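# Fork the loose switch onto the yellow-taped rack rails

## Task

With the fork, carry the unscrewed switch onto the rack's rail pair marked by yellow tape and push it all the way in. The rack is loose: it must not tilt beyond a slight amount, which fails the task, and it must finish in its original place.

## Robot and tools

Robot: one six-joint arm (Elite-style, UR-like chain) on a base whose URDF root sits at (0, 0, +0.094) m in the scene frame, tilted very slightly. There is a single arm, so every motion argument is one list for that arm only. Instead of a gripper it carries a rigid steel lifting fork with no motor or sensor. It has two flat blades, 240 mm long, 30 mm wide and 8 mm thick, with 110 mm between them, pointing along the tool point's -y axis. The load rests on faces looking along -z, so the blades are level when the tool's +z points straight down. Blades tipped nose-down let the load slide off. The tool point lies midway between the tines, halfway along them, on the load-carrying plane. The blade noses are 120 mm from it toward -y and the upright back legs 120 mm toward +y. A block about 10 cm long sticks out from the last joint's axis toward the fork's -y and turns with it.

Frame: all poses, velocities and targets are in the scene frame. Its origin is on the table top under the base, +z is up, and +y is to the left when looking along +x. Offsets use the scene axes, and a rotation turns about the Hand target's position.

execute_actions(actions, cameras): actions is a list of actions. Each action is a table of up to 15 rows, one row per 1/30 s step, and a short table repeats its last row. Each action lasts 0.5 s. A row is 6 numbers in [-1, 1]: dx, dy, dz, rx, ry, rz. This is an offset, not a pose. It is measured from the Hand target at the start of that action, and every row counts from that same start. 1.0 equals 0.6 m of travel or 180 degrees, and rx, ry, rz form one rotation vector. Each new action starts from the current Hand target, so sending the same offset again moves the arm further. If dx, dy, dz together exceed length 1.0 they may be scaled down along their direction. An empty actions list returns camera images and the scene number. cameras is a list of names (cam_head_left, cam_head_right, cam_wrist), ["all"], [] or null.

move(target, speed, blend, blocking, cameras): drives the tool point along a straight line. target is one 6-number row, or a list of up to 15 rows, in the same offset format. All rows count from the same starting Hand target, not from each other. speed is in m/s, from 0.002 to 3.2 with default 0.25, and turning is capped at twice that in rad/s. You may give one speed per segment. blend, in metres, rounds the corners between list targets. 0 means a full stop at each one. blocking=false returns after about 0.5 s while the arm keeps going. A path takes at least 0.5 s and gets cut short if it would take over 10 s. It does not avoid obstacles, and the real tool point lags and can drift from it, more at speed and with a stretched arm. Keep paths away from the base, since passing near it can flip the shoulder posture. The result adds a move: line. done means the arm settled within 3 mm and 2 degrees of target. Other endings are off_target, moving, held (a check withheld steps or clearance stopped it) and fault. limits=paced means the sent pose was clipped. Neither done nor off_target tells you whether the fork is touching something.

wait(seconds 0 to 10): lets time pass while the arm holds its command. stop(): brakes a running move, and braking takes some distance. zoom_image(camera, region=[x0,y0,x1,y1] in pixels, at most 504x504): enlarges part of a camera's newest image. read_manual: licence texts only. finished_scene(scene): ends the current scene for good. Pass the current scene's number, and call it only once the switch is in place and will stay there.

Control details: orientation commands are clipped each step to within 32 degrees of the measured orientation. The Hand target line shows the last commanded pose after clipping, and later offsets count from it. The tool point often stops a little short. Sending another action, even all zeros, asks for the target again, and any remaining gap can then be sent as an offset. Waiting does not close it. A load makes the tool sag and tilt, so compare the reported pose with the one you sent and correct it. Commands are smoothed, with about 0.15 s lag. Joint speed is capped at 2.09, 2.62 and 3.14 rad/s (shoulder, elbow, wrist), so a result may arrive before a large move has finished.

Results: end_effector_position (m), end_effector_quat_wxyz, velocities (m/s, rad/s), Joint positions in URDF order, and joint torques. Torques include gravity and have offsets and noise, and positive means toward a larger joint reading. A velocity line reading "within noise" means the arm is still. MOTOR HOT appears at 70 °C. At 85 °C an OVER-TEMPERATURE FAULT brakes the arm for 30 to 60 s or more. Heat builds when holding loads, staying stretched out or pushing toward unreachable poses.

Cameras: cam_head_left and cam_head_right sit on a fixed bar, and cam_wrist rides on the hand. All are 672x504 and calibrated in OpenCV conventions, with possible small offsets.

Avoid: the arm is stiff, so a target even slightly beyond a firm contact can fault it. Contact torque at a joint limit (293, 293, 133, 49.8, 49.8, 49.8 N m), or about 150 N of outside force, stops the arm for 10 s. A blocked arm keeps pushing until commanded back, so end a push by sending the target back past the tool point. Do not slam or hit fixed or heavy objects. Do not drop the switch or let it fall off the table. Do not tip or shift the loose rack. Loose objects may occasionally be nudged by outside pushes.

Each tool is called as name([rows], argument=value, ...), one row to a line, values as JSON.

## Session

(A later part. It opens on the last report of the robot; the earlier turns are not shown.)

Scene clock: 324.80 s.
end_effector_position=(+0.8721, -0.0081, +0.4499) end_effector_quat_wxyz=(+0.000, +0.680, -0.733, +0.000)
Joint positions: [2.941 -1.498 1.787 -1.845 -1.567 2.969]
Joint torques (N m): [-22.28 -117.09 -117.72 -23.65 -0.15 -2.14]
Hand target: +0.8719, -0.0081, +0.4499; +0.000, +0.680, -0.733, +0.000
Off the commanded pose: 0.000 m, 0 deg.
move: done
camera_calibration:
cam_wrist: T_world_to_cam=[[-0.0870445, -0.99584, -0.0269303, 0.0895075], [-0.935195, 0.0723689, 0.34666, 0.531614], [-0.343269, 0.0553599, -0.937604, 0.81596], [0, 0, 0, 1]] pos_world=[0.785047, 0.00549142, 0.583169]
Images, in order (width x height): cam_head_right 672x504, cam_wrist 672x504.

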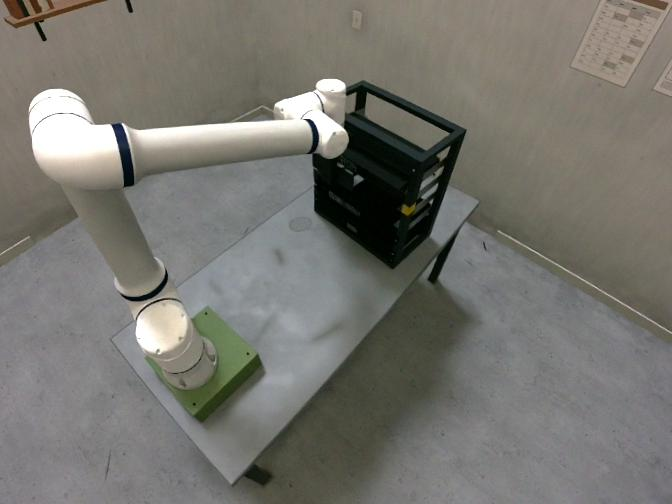

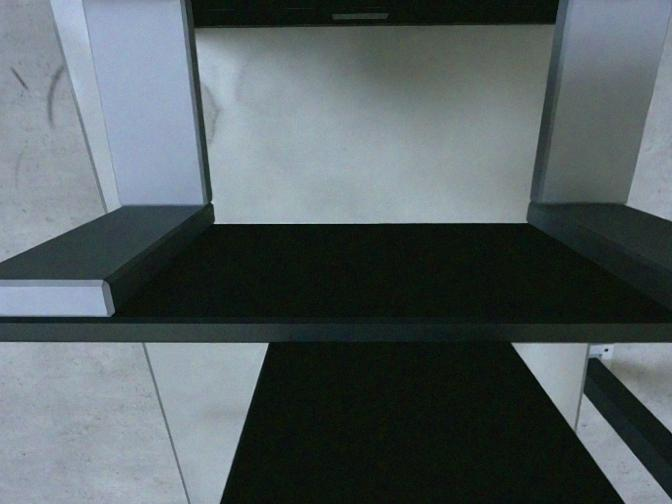

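move(target=[-0.3823, 0.0281, 0, 0, 0, 0], speed=0.1, cameras=["all"])

zoom_image(camera="cam_head_right", region=[260, 70, 460, 270])

zoom_image(camera="cam_head_left", region=[260, 70, 460, 270])

Scene clock: 335.80 s.
end_effector_position=(+0.6427, +0.0087, +0.4499) end_effector_quat_wxyz=(+0.000, +0.680, -0.733, +0.000)
Joint positions: [2.858 -1.91 2.132 -1.779 -1.568 2.885]
Joint torques (N m): [-22.31 -64.65 -119.02 -18.18 2.2 -2.64]
Hand target: +0.6425, +0.0088, +0.4499; +0.000, +0.680, -0.733, +0.000
Off the commanded pose: 0.000 m, 0 deg.
move: done
camera_calibration:
cam_wrist: T_world_to_cam=[[-0.0870431, -0.99584, -0.0269308, 0.0862692], [-0.935195, 0.0723675, 0.34666, 0.315864], [-0.343269, 0.0553599, -0.937604, 0.736284], [0, 0, 0, 1]] pos_world=[0.555647, 0.0222914, 0.583169]

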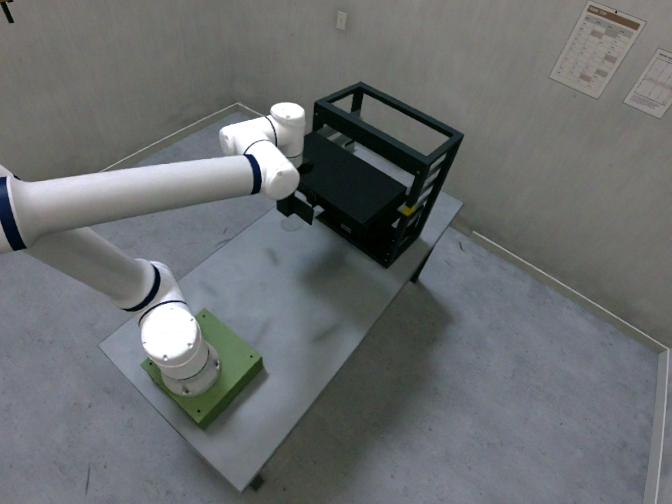

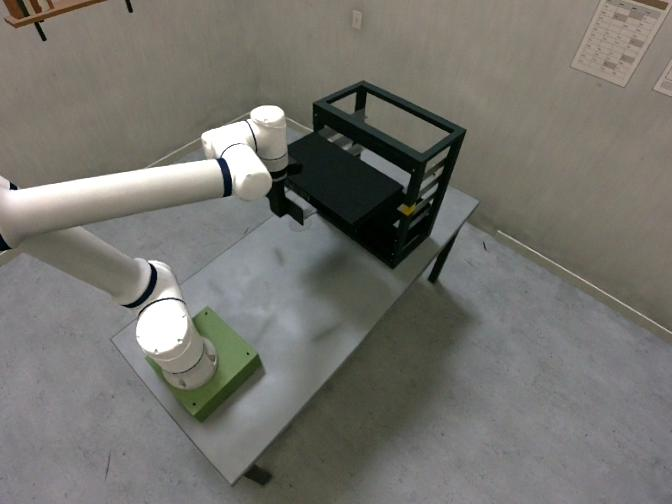

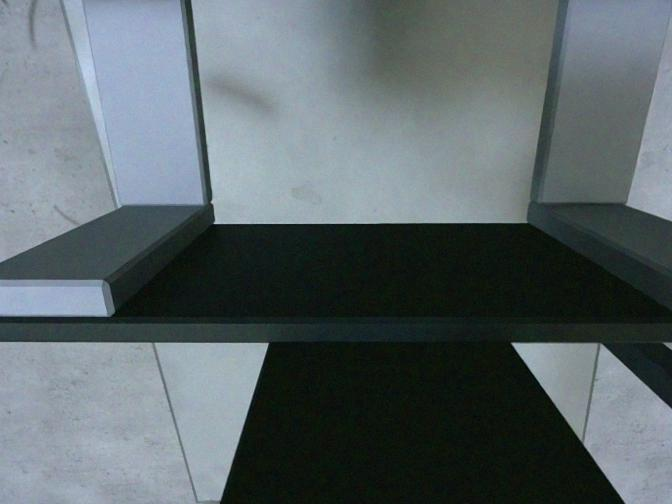

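Scaled by 2.520.

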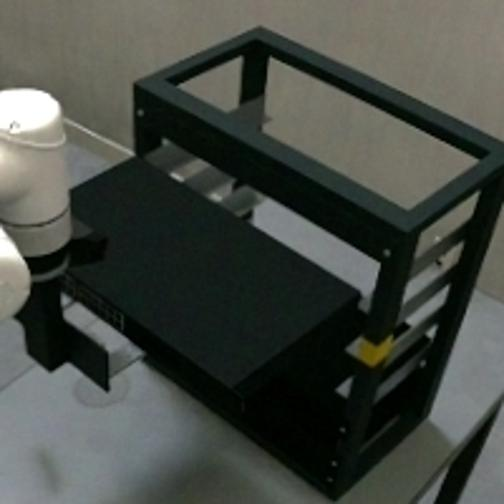

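Scaled by 2.520.

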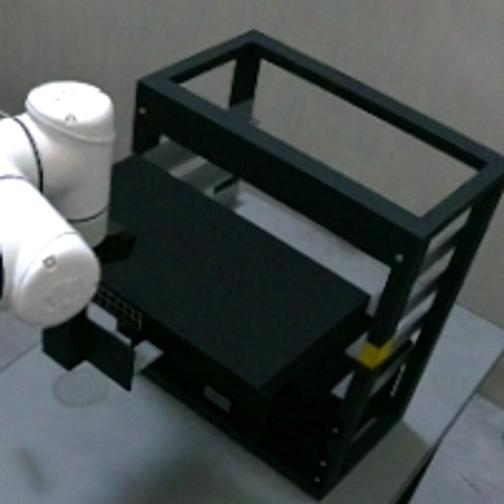

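move([
  [-0.0332, 0.0024, 0, 0, 0, 0],
  [-0.0332, 0.0024, -0.1482, 0, 0, 0],
], speed=0.1, cameras=["all"])

zoom_image(camera="cam_head_right", region=[260, 70, 460, 270])

zoom_image(camera="cam_head_left", region=[260, 70, 460, 270])

Scene clock: 354.23 s.
end_effector_position=(+0.6226, +0.0102, +0.3611) end_effector_quat_wxyz=(+0.000, +0.680, -0.733, +0.000) end_effector_velocity=(+0.001, +0.000, -0.001) end_effector_angular_velocity=(-0.001, -0.002, +0.000)
Joint positions: [2.846 -1.9 2.288 -1.945 -1.569 2.874]
Joint velocities: [0 0.001 0.002 -0.005 0 0]
Joint torques (N m): [9.82 -36.57 -114.01 -23.08 1.45 3.36]
Hand target: +0.6226, +0.0102, +0.3610; +0.000, +0.680, -0.733, +0.000
Off the commanded pose: 0.000 m, 0 deg.
move: done
camera_calibration:
cam_wrist: T_world_to_cam=[[-0.0870447, -0.99584, -0.026939, 0.0836295], [-0.935227, 0.0723713, 0.346572, 0.327768], [-0.34318, 0.0553613, -0.937637, 0.646104], [0, 0, 0, 1]] pos_world=[0.535547, 0.0237914, 0.494469]

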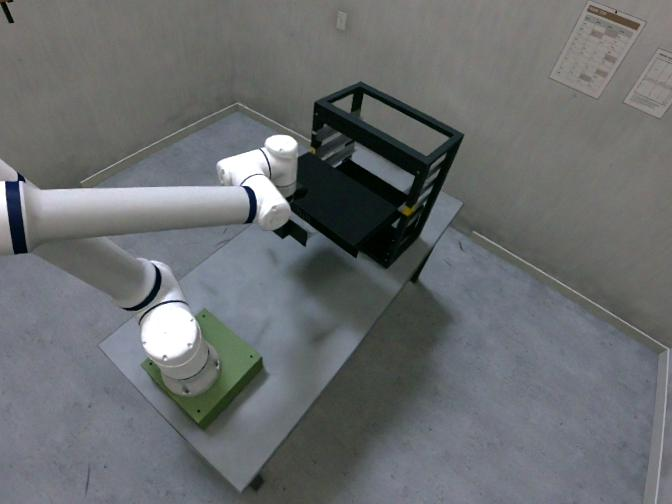

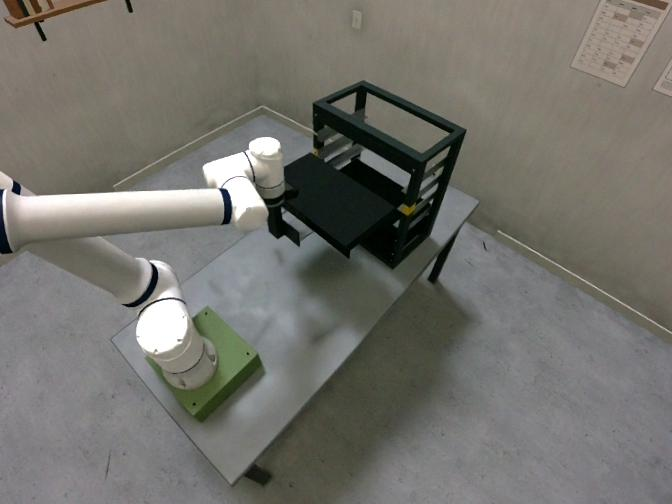

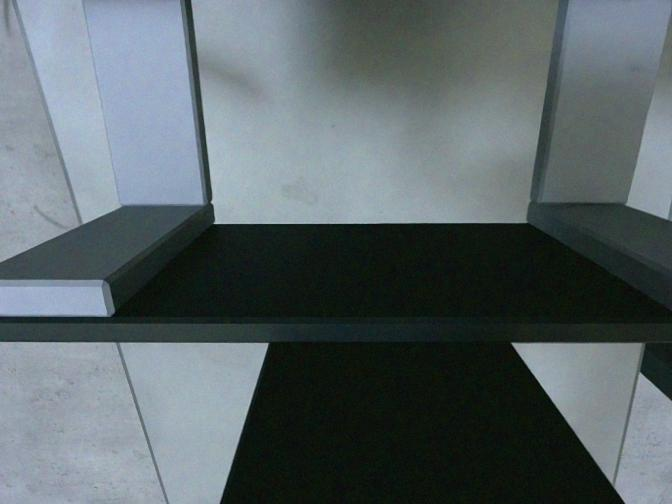

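Scaled by 2.520.

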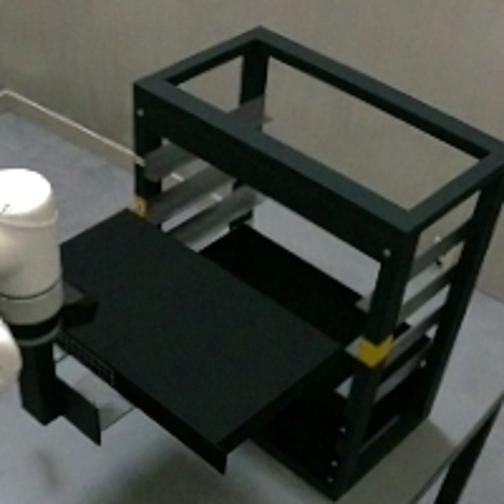

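Scaled by 2.520.

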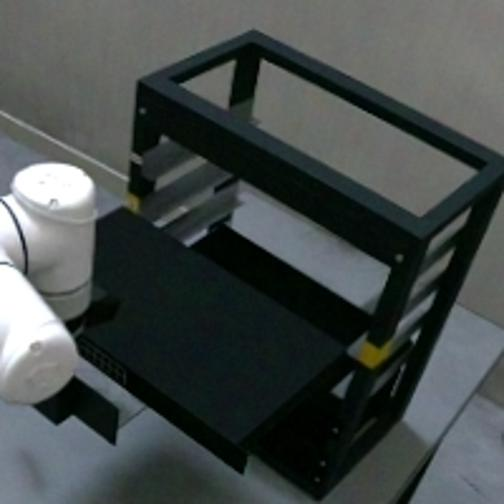

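move(target=[0.1662, -0.0122, 0, 0, 0, 0], speed=0.06, cameras=["cam_head_right", "cam_head_left"])

zoom_image(camera="cam_head_right", region=[300, 90, 440, 230])

zoom_image(camera="cam_head_left", region=[300, 90, 440, 230])

Scene clock: 359.83 s.
end_effector_position=(+0.7222, +0.0029, +0.3610) end_effector_quat_wxyz=(+0.000, +0.680, -0.733, +0.000)
Joint positions: [2.895 -1.702 2.146 -2.001 -1.568 2.922]
Joint torques (N m): [9.43 -59.28 -136.09 -23.3 1.89 3.36]
Hand target: +0.7223, +0.0029, +0.3610; +0.000, +0.680, -0.733, +0.000
Off the commanded pose: 0.000 m, 0 deg.
move: done
Images, in order (width x height): cam_head_left 672x504, cam_head_right 672x504.

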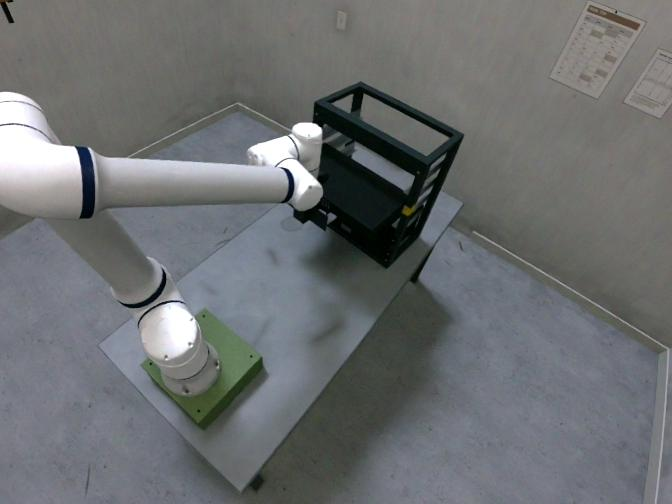

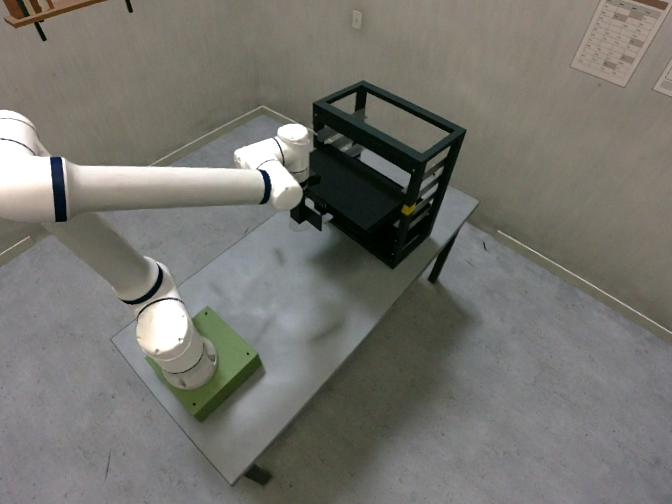

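Scaled by 3.600.

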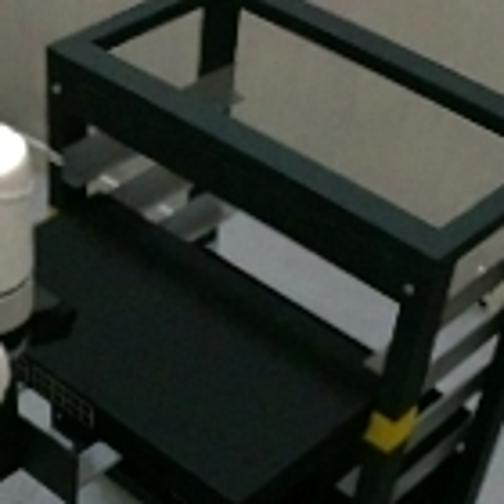

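Scaled by 3.600.

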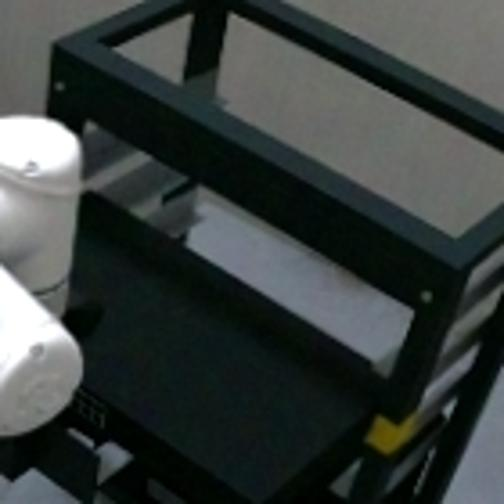

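move(target=[0.1662, -0.0122, 0, 0, 0, 0], speed=0.06)

move(target=[0.1396, -0.0102, 0, 0, 0, 0], speed=0.06, cameras=["all"])

zoom_image(camera="cam_head_right", region=[300, 90, 440, 230])

zoom_image(camera="cam_head_left", region=[300, 90, 440, 230])

Scene clock: 366.30 s.
end_effector_position=(+0.8219, -0.0044, +0.3610) end_effector_quat_wxyz=(+0.000, +0.680, -0.733, +0.000)
Joint positions: [2.928 -1.528 1.984 -2.013 -1.567 2.956]
Joint torques (N m): [8.98 -81.19 -136.19 -18.11 2.13 3.28]
Hand target: +0.8221, -0.0044, +0.3610; +0.000, +0.680, -0.733, +0.000
Off the commanded pose: 0.000 m, 0 deg.
move: done

Scene clock: 368.17 s.
end_effector_position=(+0.9056, -0.0105, +0.3610) end_effector_quat_wxyz=(+0.000, +0.680, -0.733, +0.000)
Joint positions: [2.949 -1.393 1.833 -1.997 -1.567 2.977]
Joint torques (N m): [9.41 -100.14 -136.9 -18.27 1.78 3.53]
Hand target: +0.9058, -0.0106, +0.3610; +0.000, +0.680, -0.733, +0.000
Off the commanded pose: 0.000 m, 0 deg.
move: done
camera_calibration:
cam_wrist: T_world_to_cam=[[-0.0869511, -0.995847, -0.0269725, 0.0874843], [-0.935236, 0.072272, 0.34657, 0.59402], [-0.343182, 0.0553603, -0.937636, 0.744189], [0, 0, 0, 1]] pos_world=[0.818547, 0.00299147, 0.494269]

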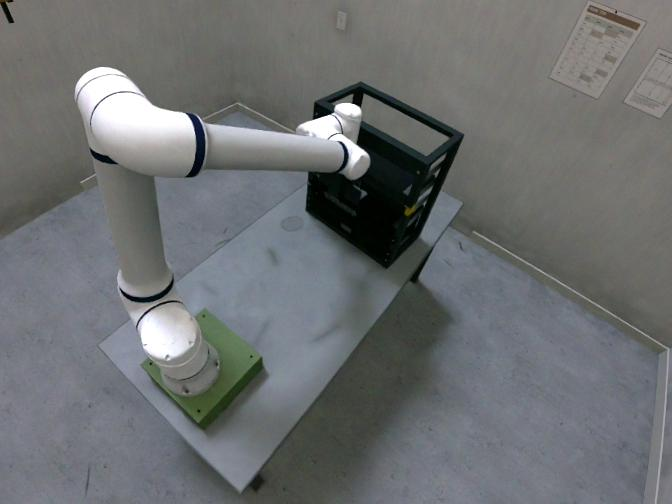

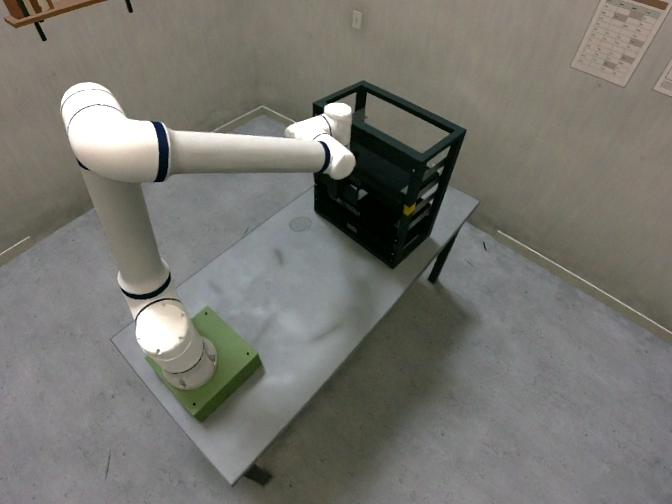

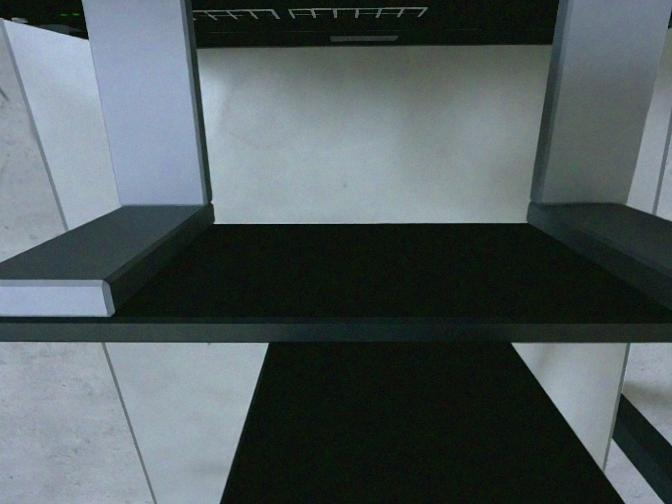

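Scaled by 3.600.

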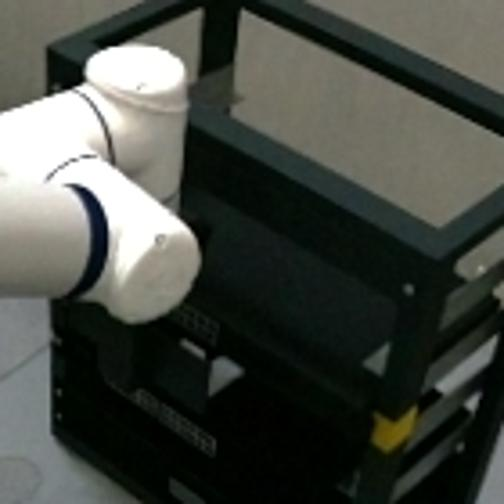

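Scaled by 3.600.

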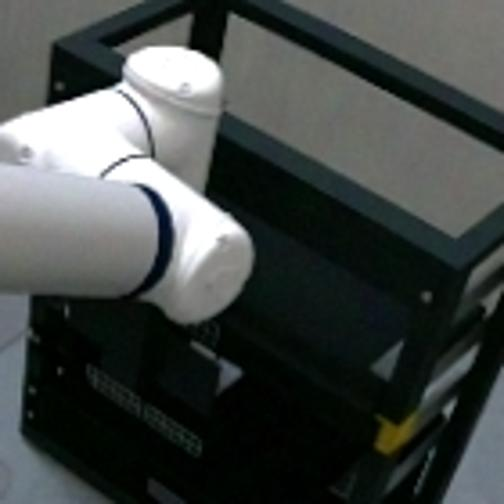

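move(target=[0, 0, -0.0183, 0, 0, 0], speed=0.02)

move(target=[0, 0, -0.0117, 0, 0, 0], speed=0.03)

move(target=[0, 0, -0.0133, 0, 0, 0], speed=0.04, cameras=["cam_head_right", "cam_head_left"])

zoom_image(camera="cam_head_right", region=[300, 90, 440, 230])

zoom_image(camera="cam_head_left", region=[300, 90, 440, 230])

Scene clock: 372.40 s.
end_effector_position=(+0.9059, -0.0106, +0.3503) end_effector_quat_wxyz=(+0.000, +0.680, -0.733, +0.000)
Joint positions: [2.949 -1.385 1.845 -2.017 -1.567 2.977]
Joint torques (N m): [9.18 -81.5 -86.23 -13.51 0.31 2.06]
Hand target: +0.9058, -0.0106, +0.3500; +0.000, +0.680, -0.733, +0.000
Off the commanded pose: 0.000 m, 0 deg.
move: done

Scene clock: 373.17 s.
end_effector_position=(+0.9058, -0.0106, +0.3431) end_effector_quat_wxyz=(+0.000, +0.680, -0.733, +0.000)
Joint positions: [2.949 -1.379 1.852 -2.029 -1.567 2.977]
Joint torques (N m): [9.58 -65.14 -69.25 -10.39 0.37 1.57]
Hand target: +0.9058, -0.0106, +0.3430; +0.000, +0.680, -0.733, +0.000
Off the commanded pose: 0.000 m, 0 deg.
move: done

Scene clock: 373.93 s.
end_effector_position=(+0.9058, -0.0106, +0.3352) end_effector_quat_wxyz=(+0.000, +0.680, -0.733, +0.000)
Joint positions: [2.949 -1.373 1.86 -2.043 -1.567 2.977]
Joint torques (N m): [10.44 -64.61 -68.48 -10.05 0.48 3.03]
Hand target: +0.9058, -0.0106, +0.3350; +0.000, +0.680, -0.733, +0.000
Off the commanded pose: 0.000 m, 0 deg.
move: done
Images, in order (width x height): cam_head_left 672x504, cam_head_right 672x504.

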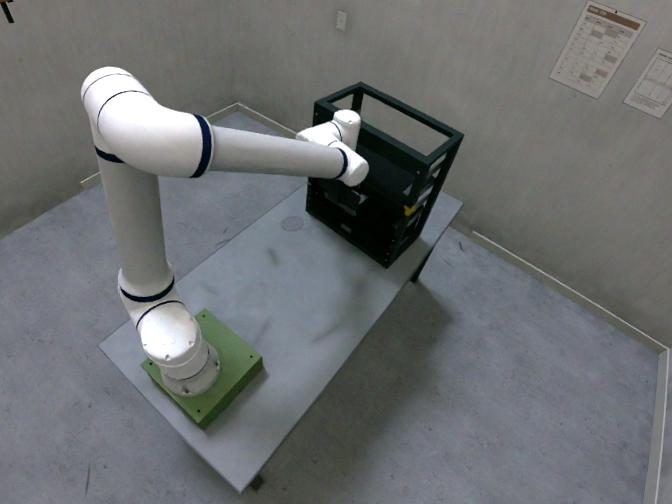

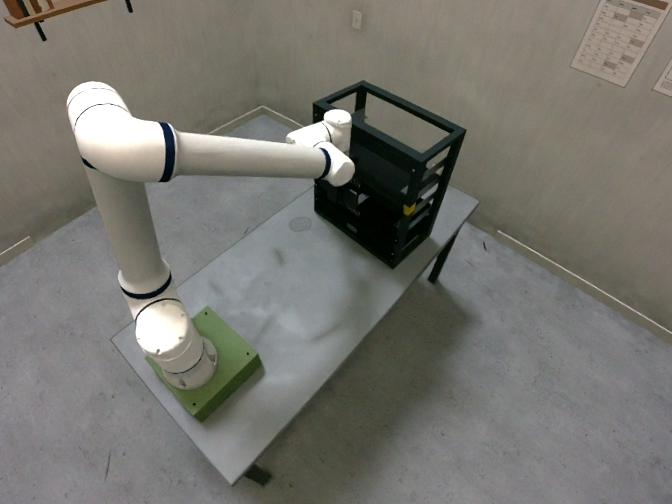

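Scaled by 3.600.

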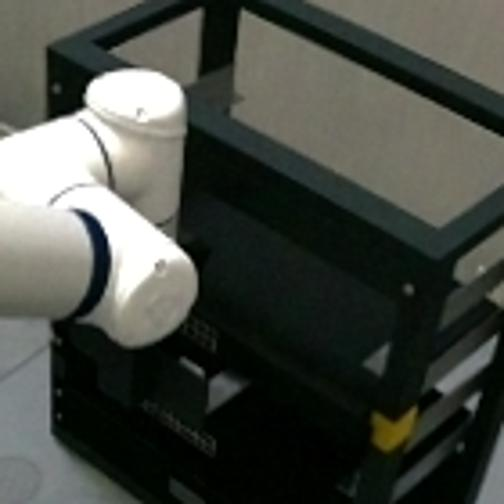

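Scaled by 3.600.

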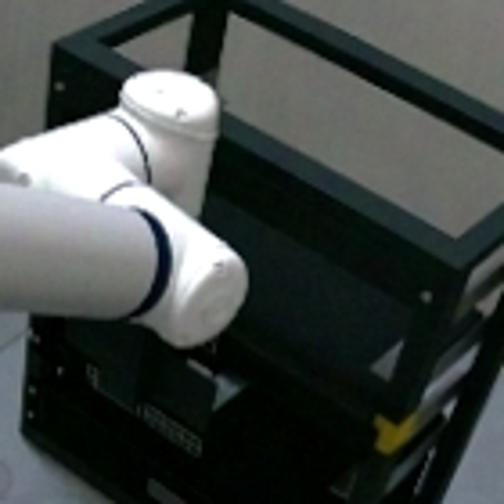

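move([
  [-0.3989, 0.0293, 0, 0, 0, 0],
  [-0.3989, 0.0293, 0.07, 0, 0, 0],
], speed=0.2, blend=[0.01, 0], cameras=["all"])

zoom_image(camera="cam_head_right", region=[290, 90, 450, 250])

zoom_image(camera="cam_head_left", region=[290, 90, 450, 250])

Scene clock: 388.47 s.
end_effector_position=(+0.6665, +0.0070, +0.3768) end_effector_quat_wxyz=(+0.000, +0.680, -0.733, +0.000)
Joint positions: [2.87 -1.821 2.207 -1.943 -1.568 2.898]
Joint torques (N m): [-21.9 -48.47 -95.76 -4.75 2.06 -2.22]
Hand target: +0.6665, +0.0070, +0.3770; +0.000, +0.680, -0.733, +0.000
Off the commanded pose: 0.000 m, 0 deg.
move: done
camera_calibration:
cam_wrist: T_world_to_cam=[[-0.0870431, -0.99584, -0.0269308, 0.0846819], [-0.935195, 0.0723675, 0.34666, 0.363551], [-0.343269, 0.0553599, -0.937604, 0.676103], [0, 0, 0, 1]] pos_world=[0.579447, 0.0205914, 0.510169]

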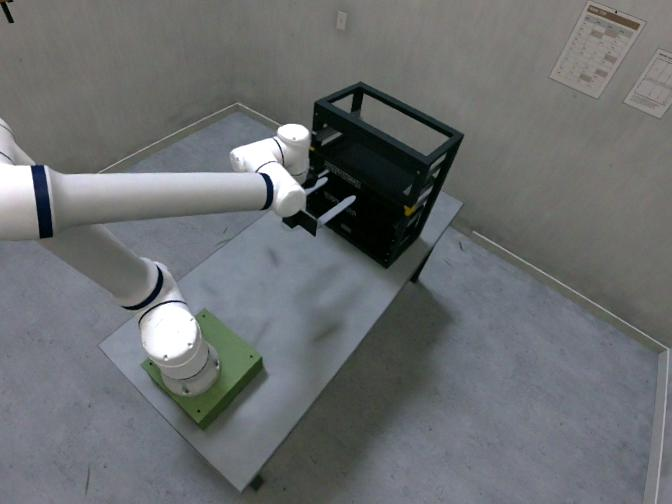

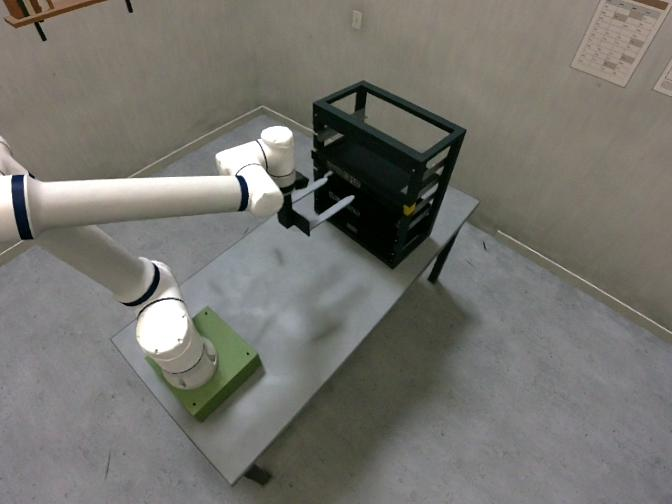

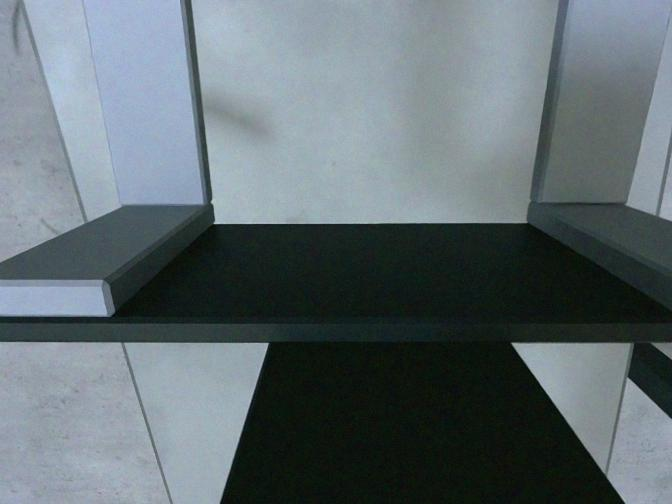

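Scaled by 3.150.

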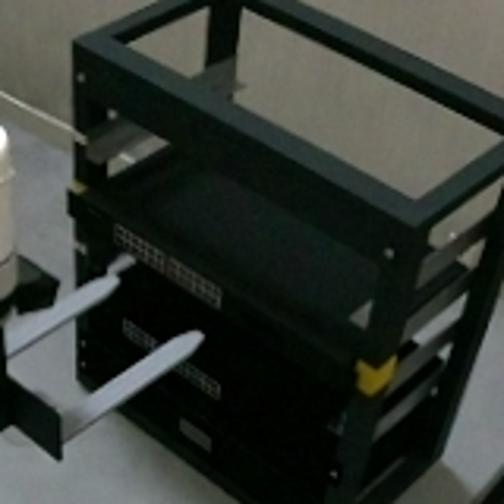

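Scaled by 3.150.

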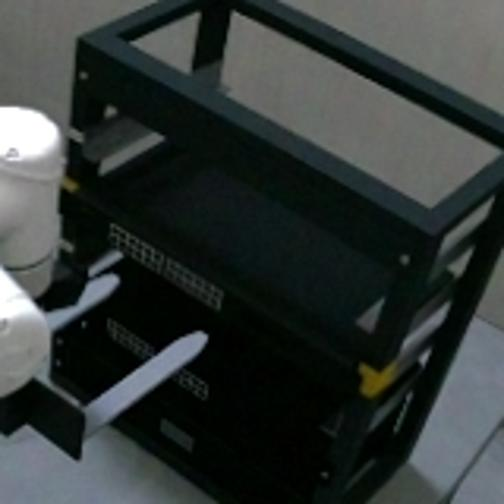

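move(target=[0.1083, -0.0079, 0, 0, 0, 0], speed=0.08, cameras=["cam_head_right", "cam_head_left"])

zoom_image(camera="cam_head_right", region=[290, 100, 430, 240])

move(target=[0.0083, -0.0006, 0, 0, 0, 0], speed=0.015)

move(target=[0.0083, -0.0006, 0, 0, 0, 0], speed=0.015)

move(target=[0.0083, -0.0006, 0, 0, 0, 0], speed=0.015, cameras=["cam_head_right", "cam_head_left"])

zoom_image(camera="cam_head_right", region=[290, 100, 430, 240])

Scene clock: 398.63 s.
end_effector_position=(+0.7313, +0.0023, +0.3770) end_effector_quat_wxyz=(+0.000, +0.680, -0.733, +0.000)
Joint positions: [2.898 -1.697 2.112 -1.971 -1.568 2.926]
Joint torques (N m): [9.96 -32.06 -96.37 -10.39 0.53 3.4]
Hand target: +0.7315, +0.0023, +0.3770; +0.000, +0.680, -0.733, +0.000
Off the commanded pose: 0.000 m, 0 deg.
move: done
Images, in order (width x height): cam_head_left 672x504, cam_head_right 672x504.

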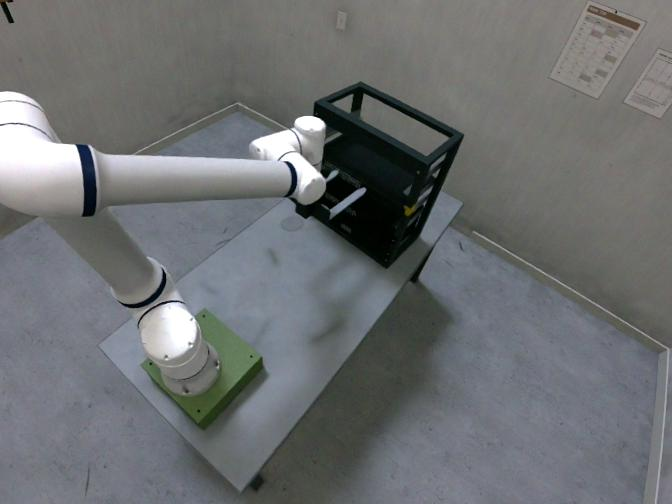

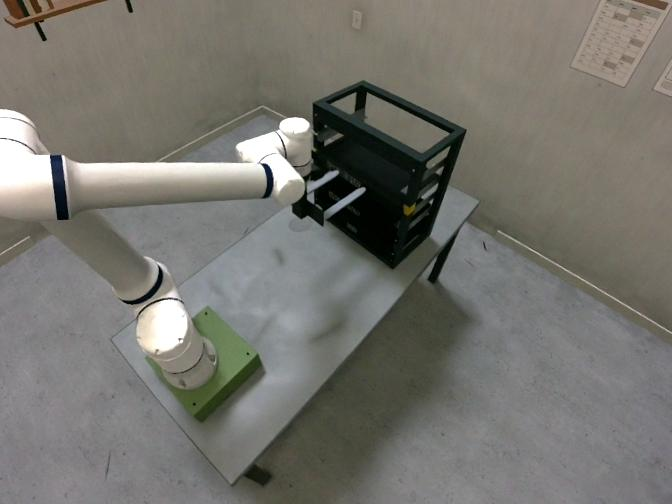

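Scaled by 3.600.

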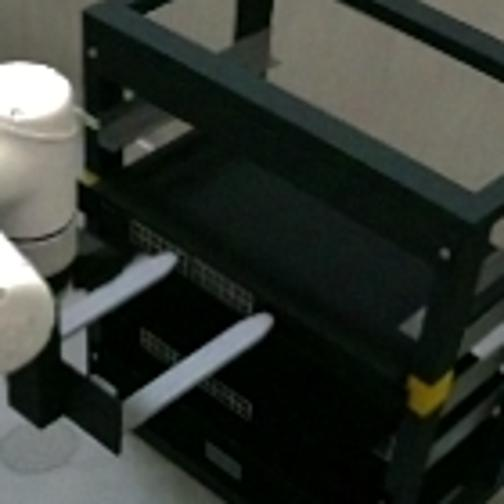

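Scene clock: 399.37 s.
end_effector_position=(+0.7363, +0.0019, +0.3770) end_effector_quat_wxyz=(+0.000, +0.680, -0.733, +0.000)
Joint positions: [2.9 -1.688 2.105 -1.972 -1.568 2.928]
Joint torques (N m): [9.64 -32.51 -111.47 -17.01 -0.43 2.84]
Hand target: +0.7364, +0.0019, +0.3770; +0.000, +0.680, -0.733, +0.000
Off the commanded pose: 0.000 m, 0 deg.
move: done

Scene clock: 400.10 s.
end_effector_position=(+0.7412, +0.0016, +0.3770) end_effector_quat_wxyz=(+0.000, +0.680, -0.733, +0.000)
Joint positions: [2.902 -1.679 2.097 -1.974 -1.568 2.93]
Joint torques (N m): [10.15 -34.42 -110.61 -16.86 1.02 3.13]
Hand target: +0.7414, +0.0016, +0.3770; +0.000, +0.680, -0.733, +0.000
Off the commanded pose: 0.000 m, 0 deg.
move: done

Scene clock: 400.83 s.
end_effector_position=(+0.7462, +0.0012, +0.3770) end_effector_quat_wxyz=(+0.000, +0.680, -0.733, +0.000)
Joint positions: [2.904 -1.67 2.089 -1.975 -1.568 2.932]
Joint torques (N m): [8.52 -36.49 -110.93 -17.01 2.46 3.12]
Hand target: +0.7464, +0.0012, +0.3770; +0.000, +0.680, -0.733, +0.000
Off the commanded pose: 0.000 m, 0 deg.
move: done
Images, in order (width x height): cam_head_left 672x504, cam_head_right 672x504.

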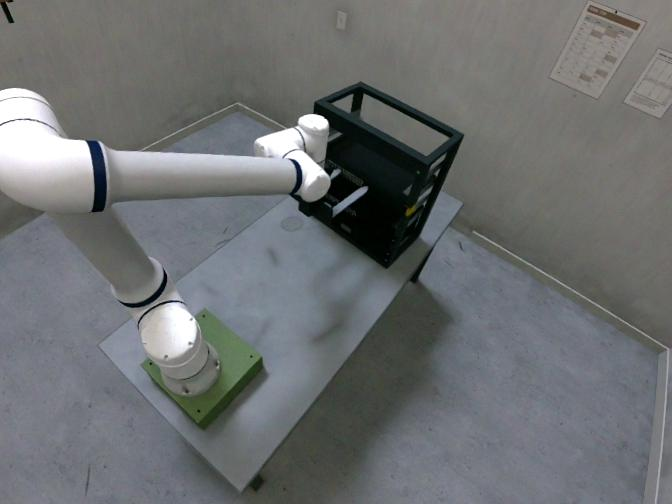

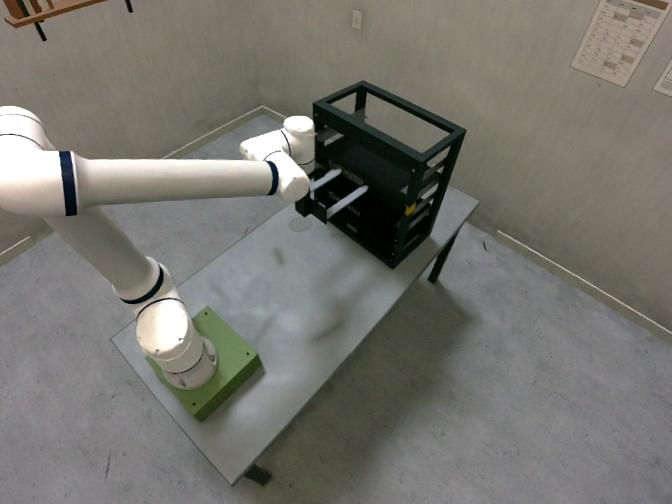

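Scaled by 3.600.

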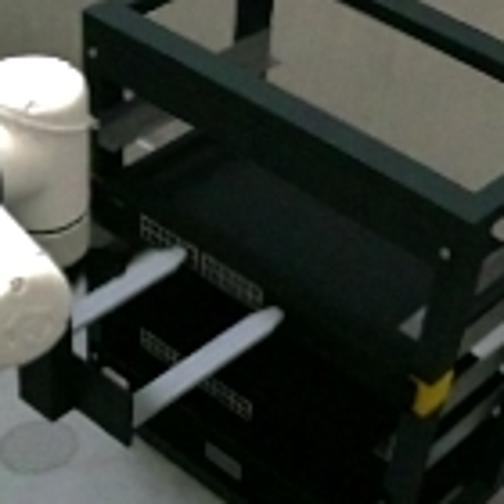

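move(target=[0.005, -0.0004, 0, 0, 0, 0], speed=0.01)

move(target=[0.005, -0.0004, 0, 0, 0, 0], speed=0.01, cameras=["cam_head_right", "cam_head_left"])

zoom_image(camera="cam_head_right", region=[290, 100, 430, 240])

zoom_image(camera="cam_head_right", region=[385, 180, 435, 230])

zoom_image(camera="cam_head_right", region=[300, 130, 350, 180])

Scene clock: 407.00 s.
end_effector_position=(+0.7493, +0.0010, +0.3770) end_effector_quat_wxyz=(+0.000, +0.680, -0.733, +0.000)
Joint positions: [2.905 -1.665 2.084 -1.976 -1.568 2.933]
Joint torques (N m): [8.51 -36.15 -110.88 -16.76 2.68 3.41]
Hand target: +0.7494, +0.0010, +0.3770; +0.000, +0.680, -0.733, +0.000
Off the commanded pose: 0.000 m, 0 deg.
move: done

Scene clock: 407.70 s.
end_effector_position=(+0.7523, +0.0007, +0.3770) end_effector_quat_wxyz=(+0.000, +0.680, -0.733, +0.000)
Joint positions: [2.906 -1.66 2.08 -1.976 -1.568 2.934]
Joint torques (N m): [8.72 -35.97 -111.19 -16.9 2.83 3.11]
Hand target: +0.7524, +0.0007, +0.3770; +0.000, +0.680, -0.733, +0.000
Off the commanded pose: 0.000 m, 0 deg.
move: done
Images, in order (width x height): cam_head_left 672x504, cam_head_right 672x504.

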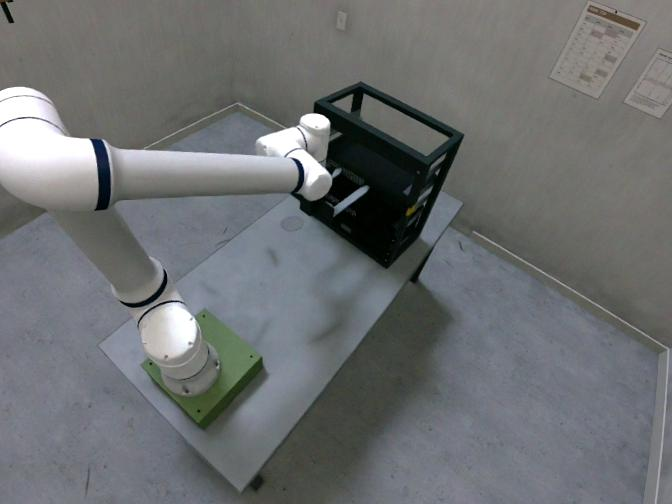

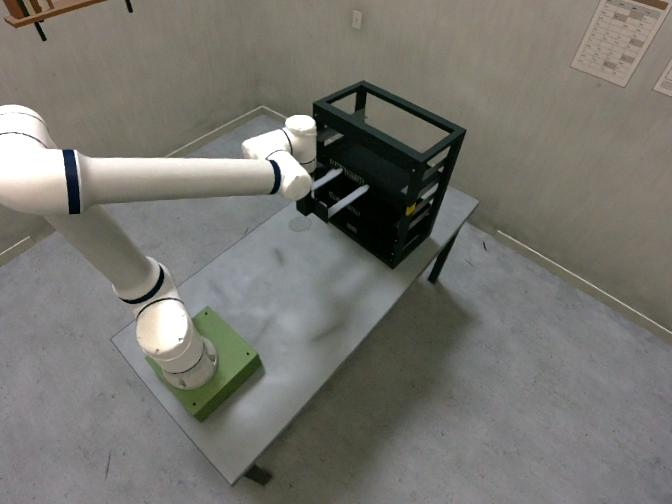

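Scaled by 3.600.

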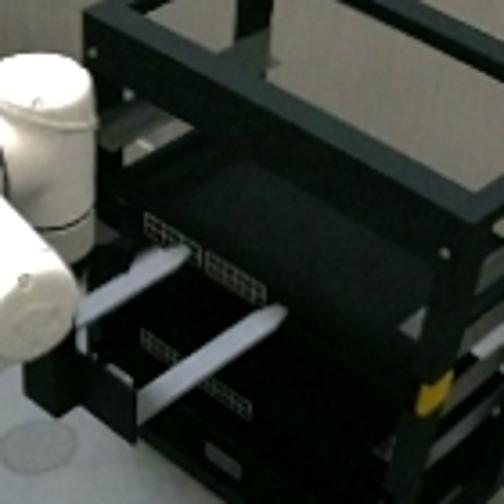

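Scaled by 10.080.

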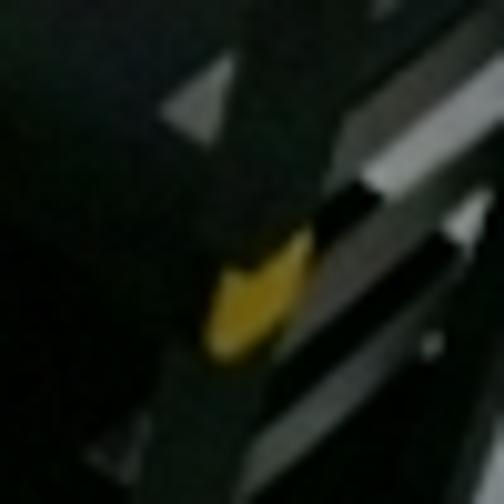

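Scaled by 10.080.

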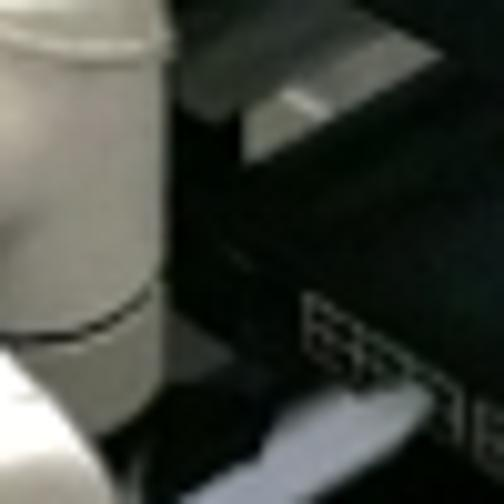

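move(target=[0.0033, -0.00024, 0, 0, 0, 0], speed=0.008)

move(target=[0.0033, -0.00024, 0, 0, 0, 0], speed=0.008)

move(target=[0.0033, -0.00024, 0, 0, 0, 0], speed=0.008, cameras=["all"])

zoom_image(camera="cam_head_right", region=[290, 100, 430, 240])

Scene clock: 413.57 s.
end_effector_position=(+0.7541, +0.0007, +0.3768) end_effector_quat_wxyz=(+0.000, +0.680, -0.733, +0.000)
Joint positions: [2.907 -1.656 2.077 -1.976 -1.568 2.934]
Joint torques (N m): [2.23 -7.95 -141.42 -31.71 3.03 8.92]
Hand target: +0.7544, +0.0006, +0.3770; +0.000, +0.680, -0.733, +0.000
Off the commanded pose: 0.000 m, 0 deg.
move: done

Scene clock: 423.73 s.
end_effector_position=(+0.7529, +0.0010, +0.3754) end_effector_quat_wxyz=(+0.001, +0.681, -0.733, -0.002)
Joint positions: [2.907 -1.656 2.077 -1.973 -1.568 2.934]
Joint torques (N m): [-6.29 -50.34 -83.28 -8.31 -0.15 0.51]
Hand target: +0.7529, +0.0010, +0.3754; +0.001, +0.681, -0.733, -0.002 (not the last commanded pose)
Off the commanded pose: 0.004 m, 0 deg.
FORCE FAULT: contact force on the arm reached its limit, and the arm stopped for 10 seconds. The contact can be on any part of the arm, not only on its tool. The arm's remaining commands of this call were not run. The arm's target is now where it stood when the stop ended, not its last command. The arm accepts commands again.
move: fault

not run: an earlier result of this reply reported a stop or a fault. Calls in your next reply go to the robot.

Scaled by 3.600.
This view is cut from an older image: the scene may have changed since it was taken.

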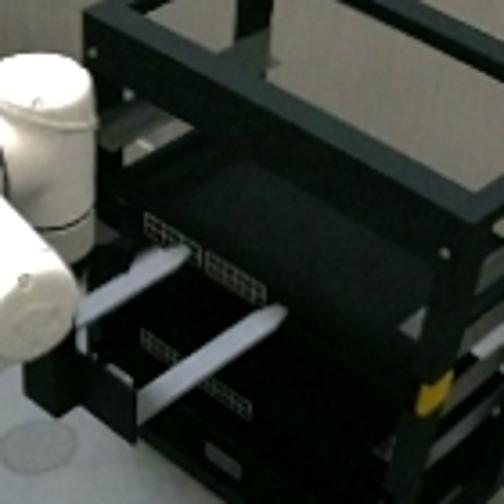

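move(target=[-0.1662, 0.0122, 0, 0, 0, 0], speed=0.15, cameras=["all"])

zoom_image(camera="cam_head_right", region=[290, 90, 450, 250])

zoom_image(camera="cam_head_left", region=[290, 90, 450, 250])

Scene clock: 428.33 s.
end_effector_position=(+0.6533, +0.0083, +0.3754) end_effector_quat_wxyz=(+0.001, +0.681, -0.733, -0.002)
Joint positions: [2.864 -1.845 2.224 -1.931 -1.569 2.892]
Joint torques (N m): [-22.89 -44.88 -72.84 -5.04 0.89 -2.24]
Hand target: +0.6532, +0.0083, +0.3754; +0.001, +0.681, -0.733, -0.002
Off the commanded pose: 0.000 m, 0 deg.
move: done
camera_calibration:
cam_wrist: T_world_to_cam=[[-0.0866453, -0.99586, -0.0274812, 0.0847086], [-0.933709, 0.071557, 0.35081, 0.349105], [-0.347392, 0.0560556, -0.936043, 0.672302], [0, 0, 0, 1]] pos_world=[0.566854, 0.0216907, 0.509162]

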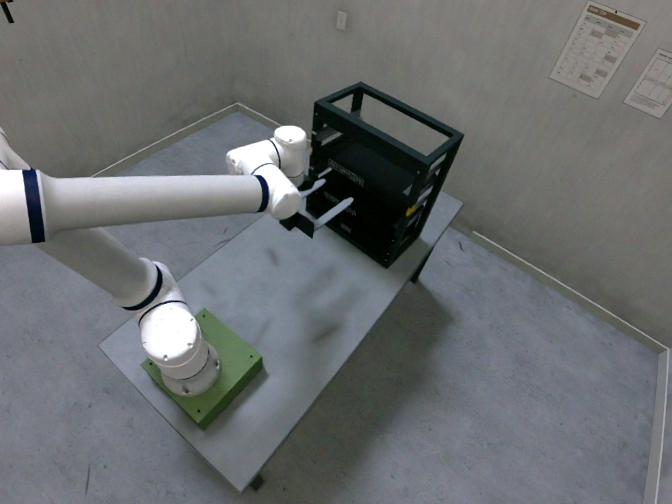

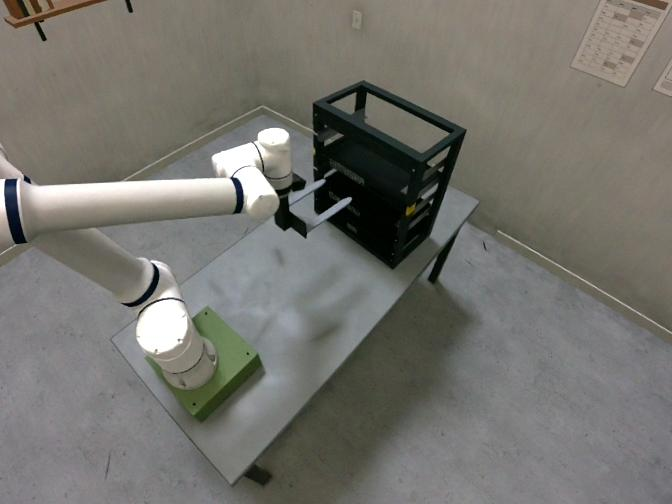

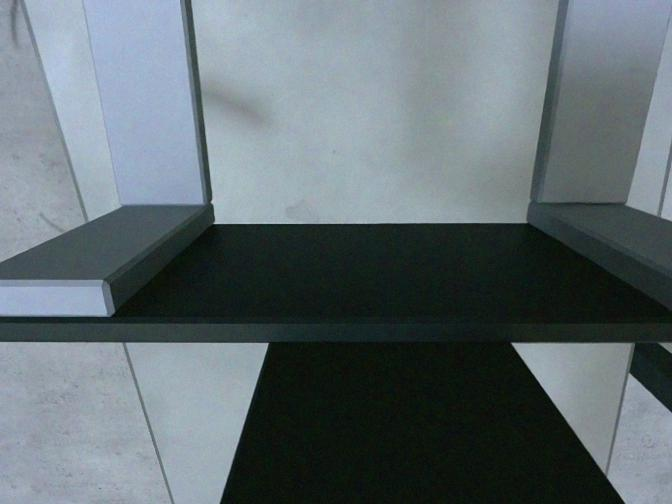

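Scaled by 3.150.

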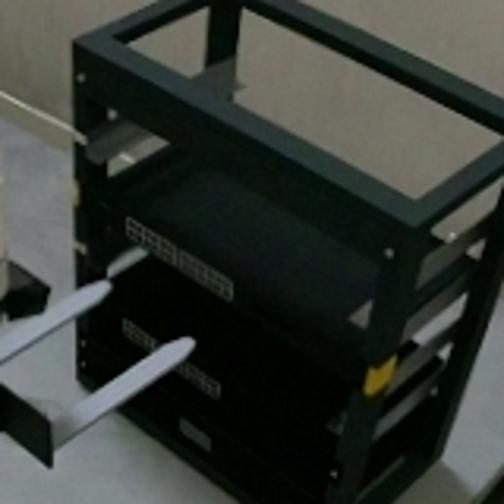

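Scaled by 3.150.

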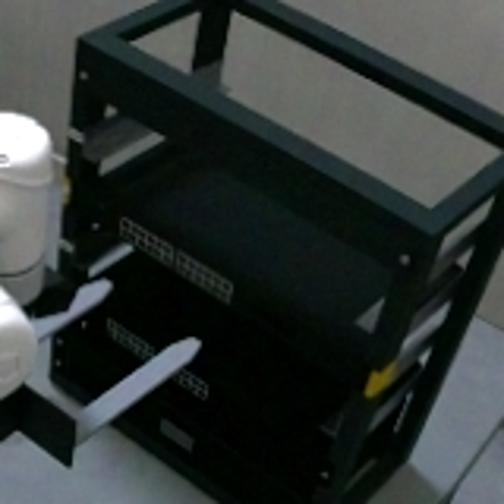

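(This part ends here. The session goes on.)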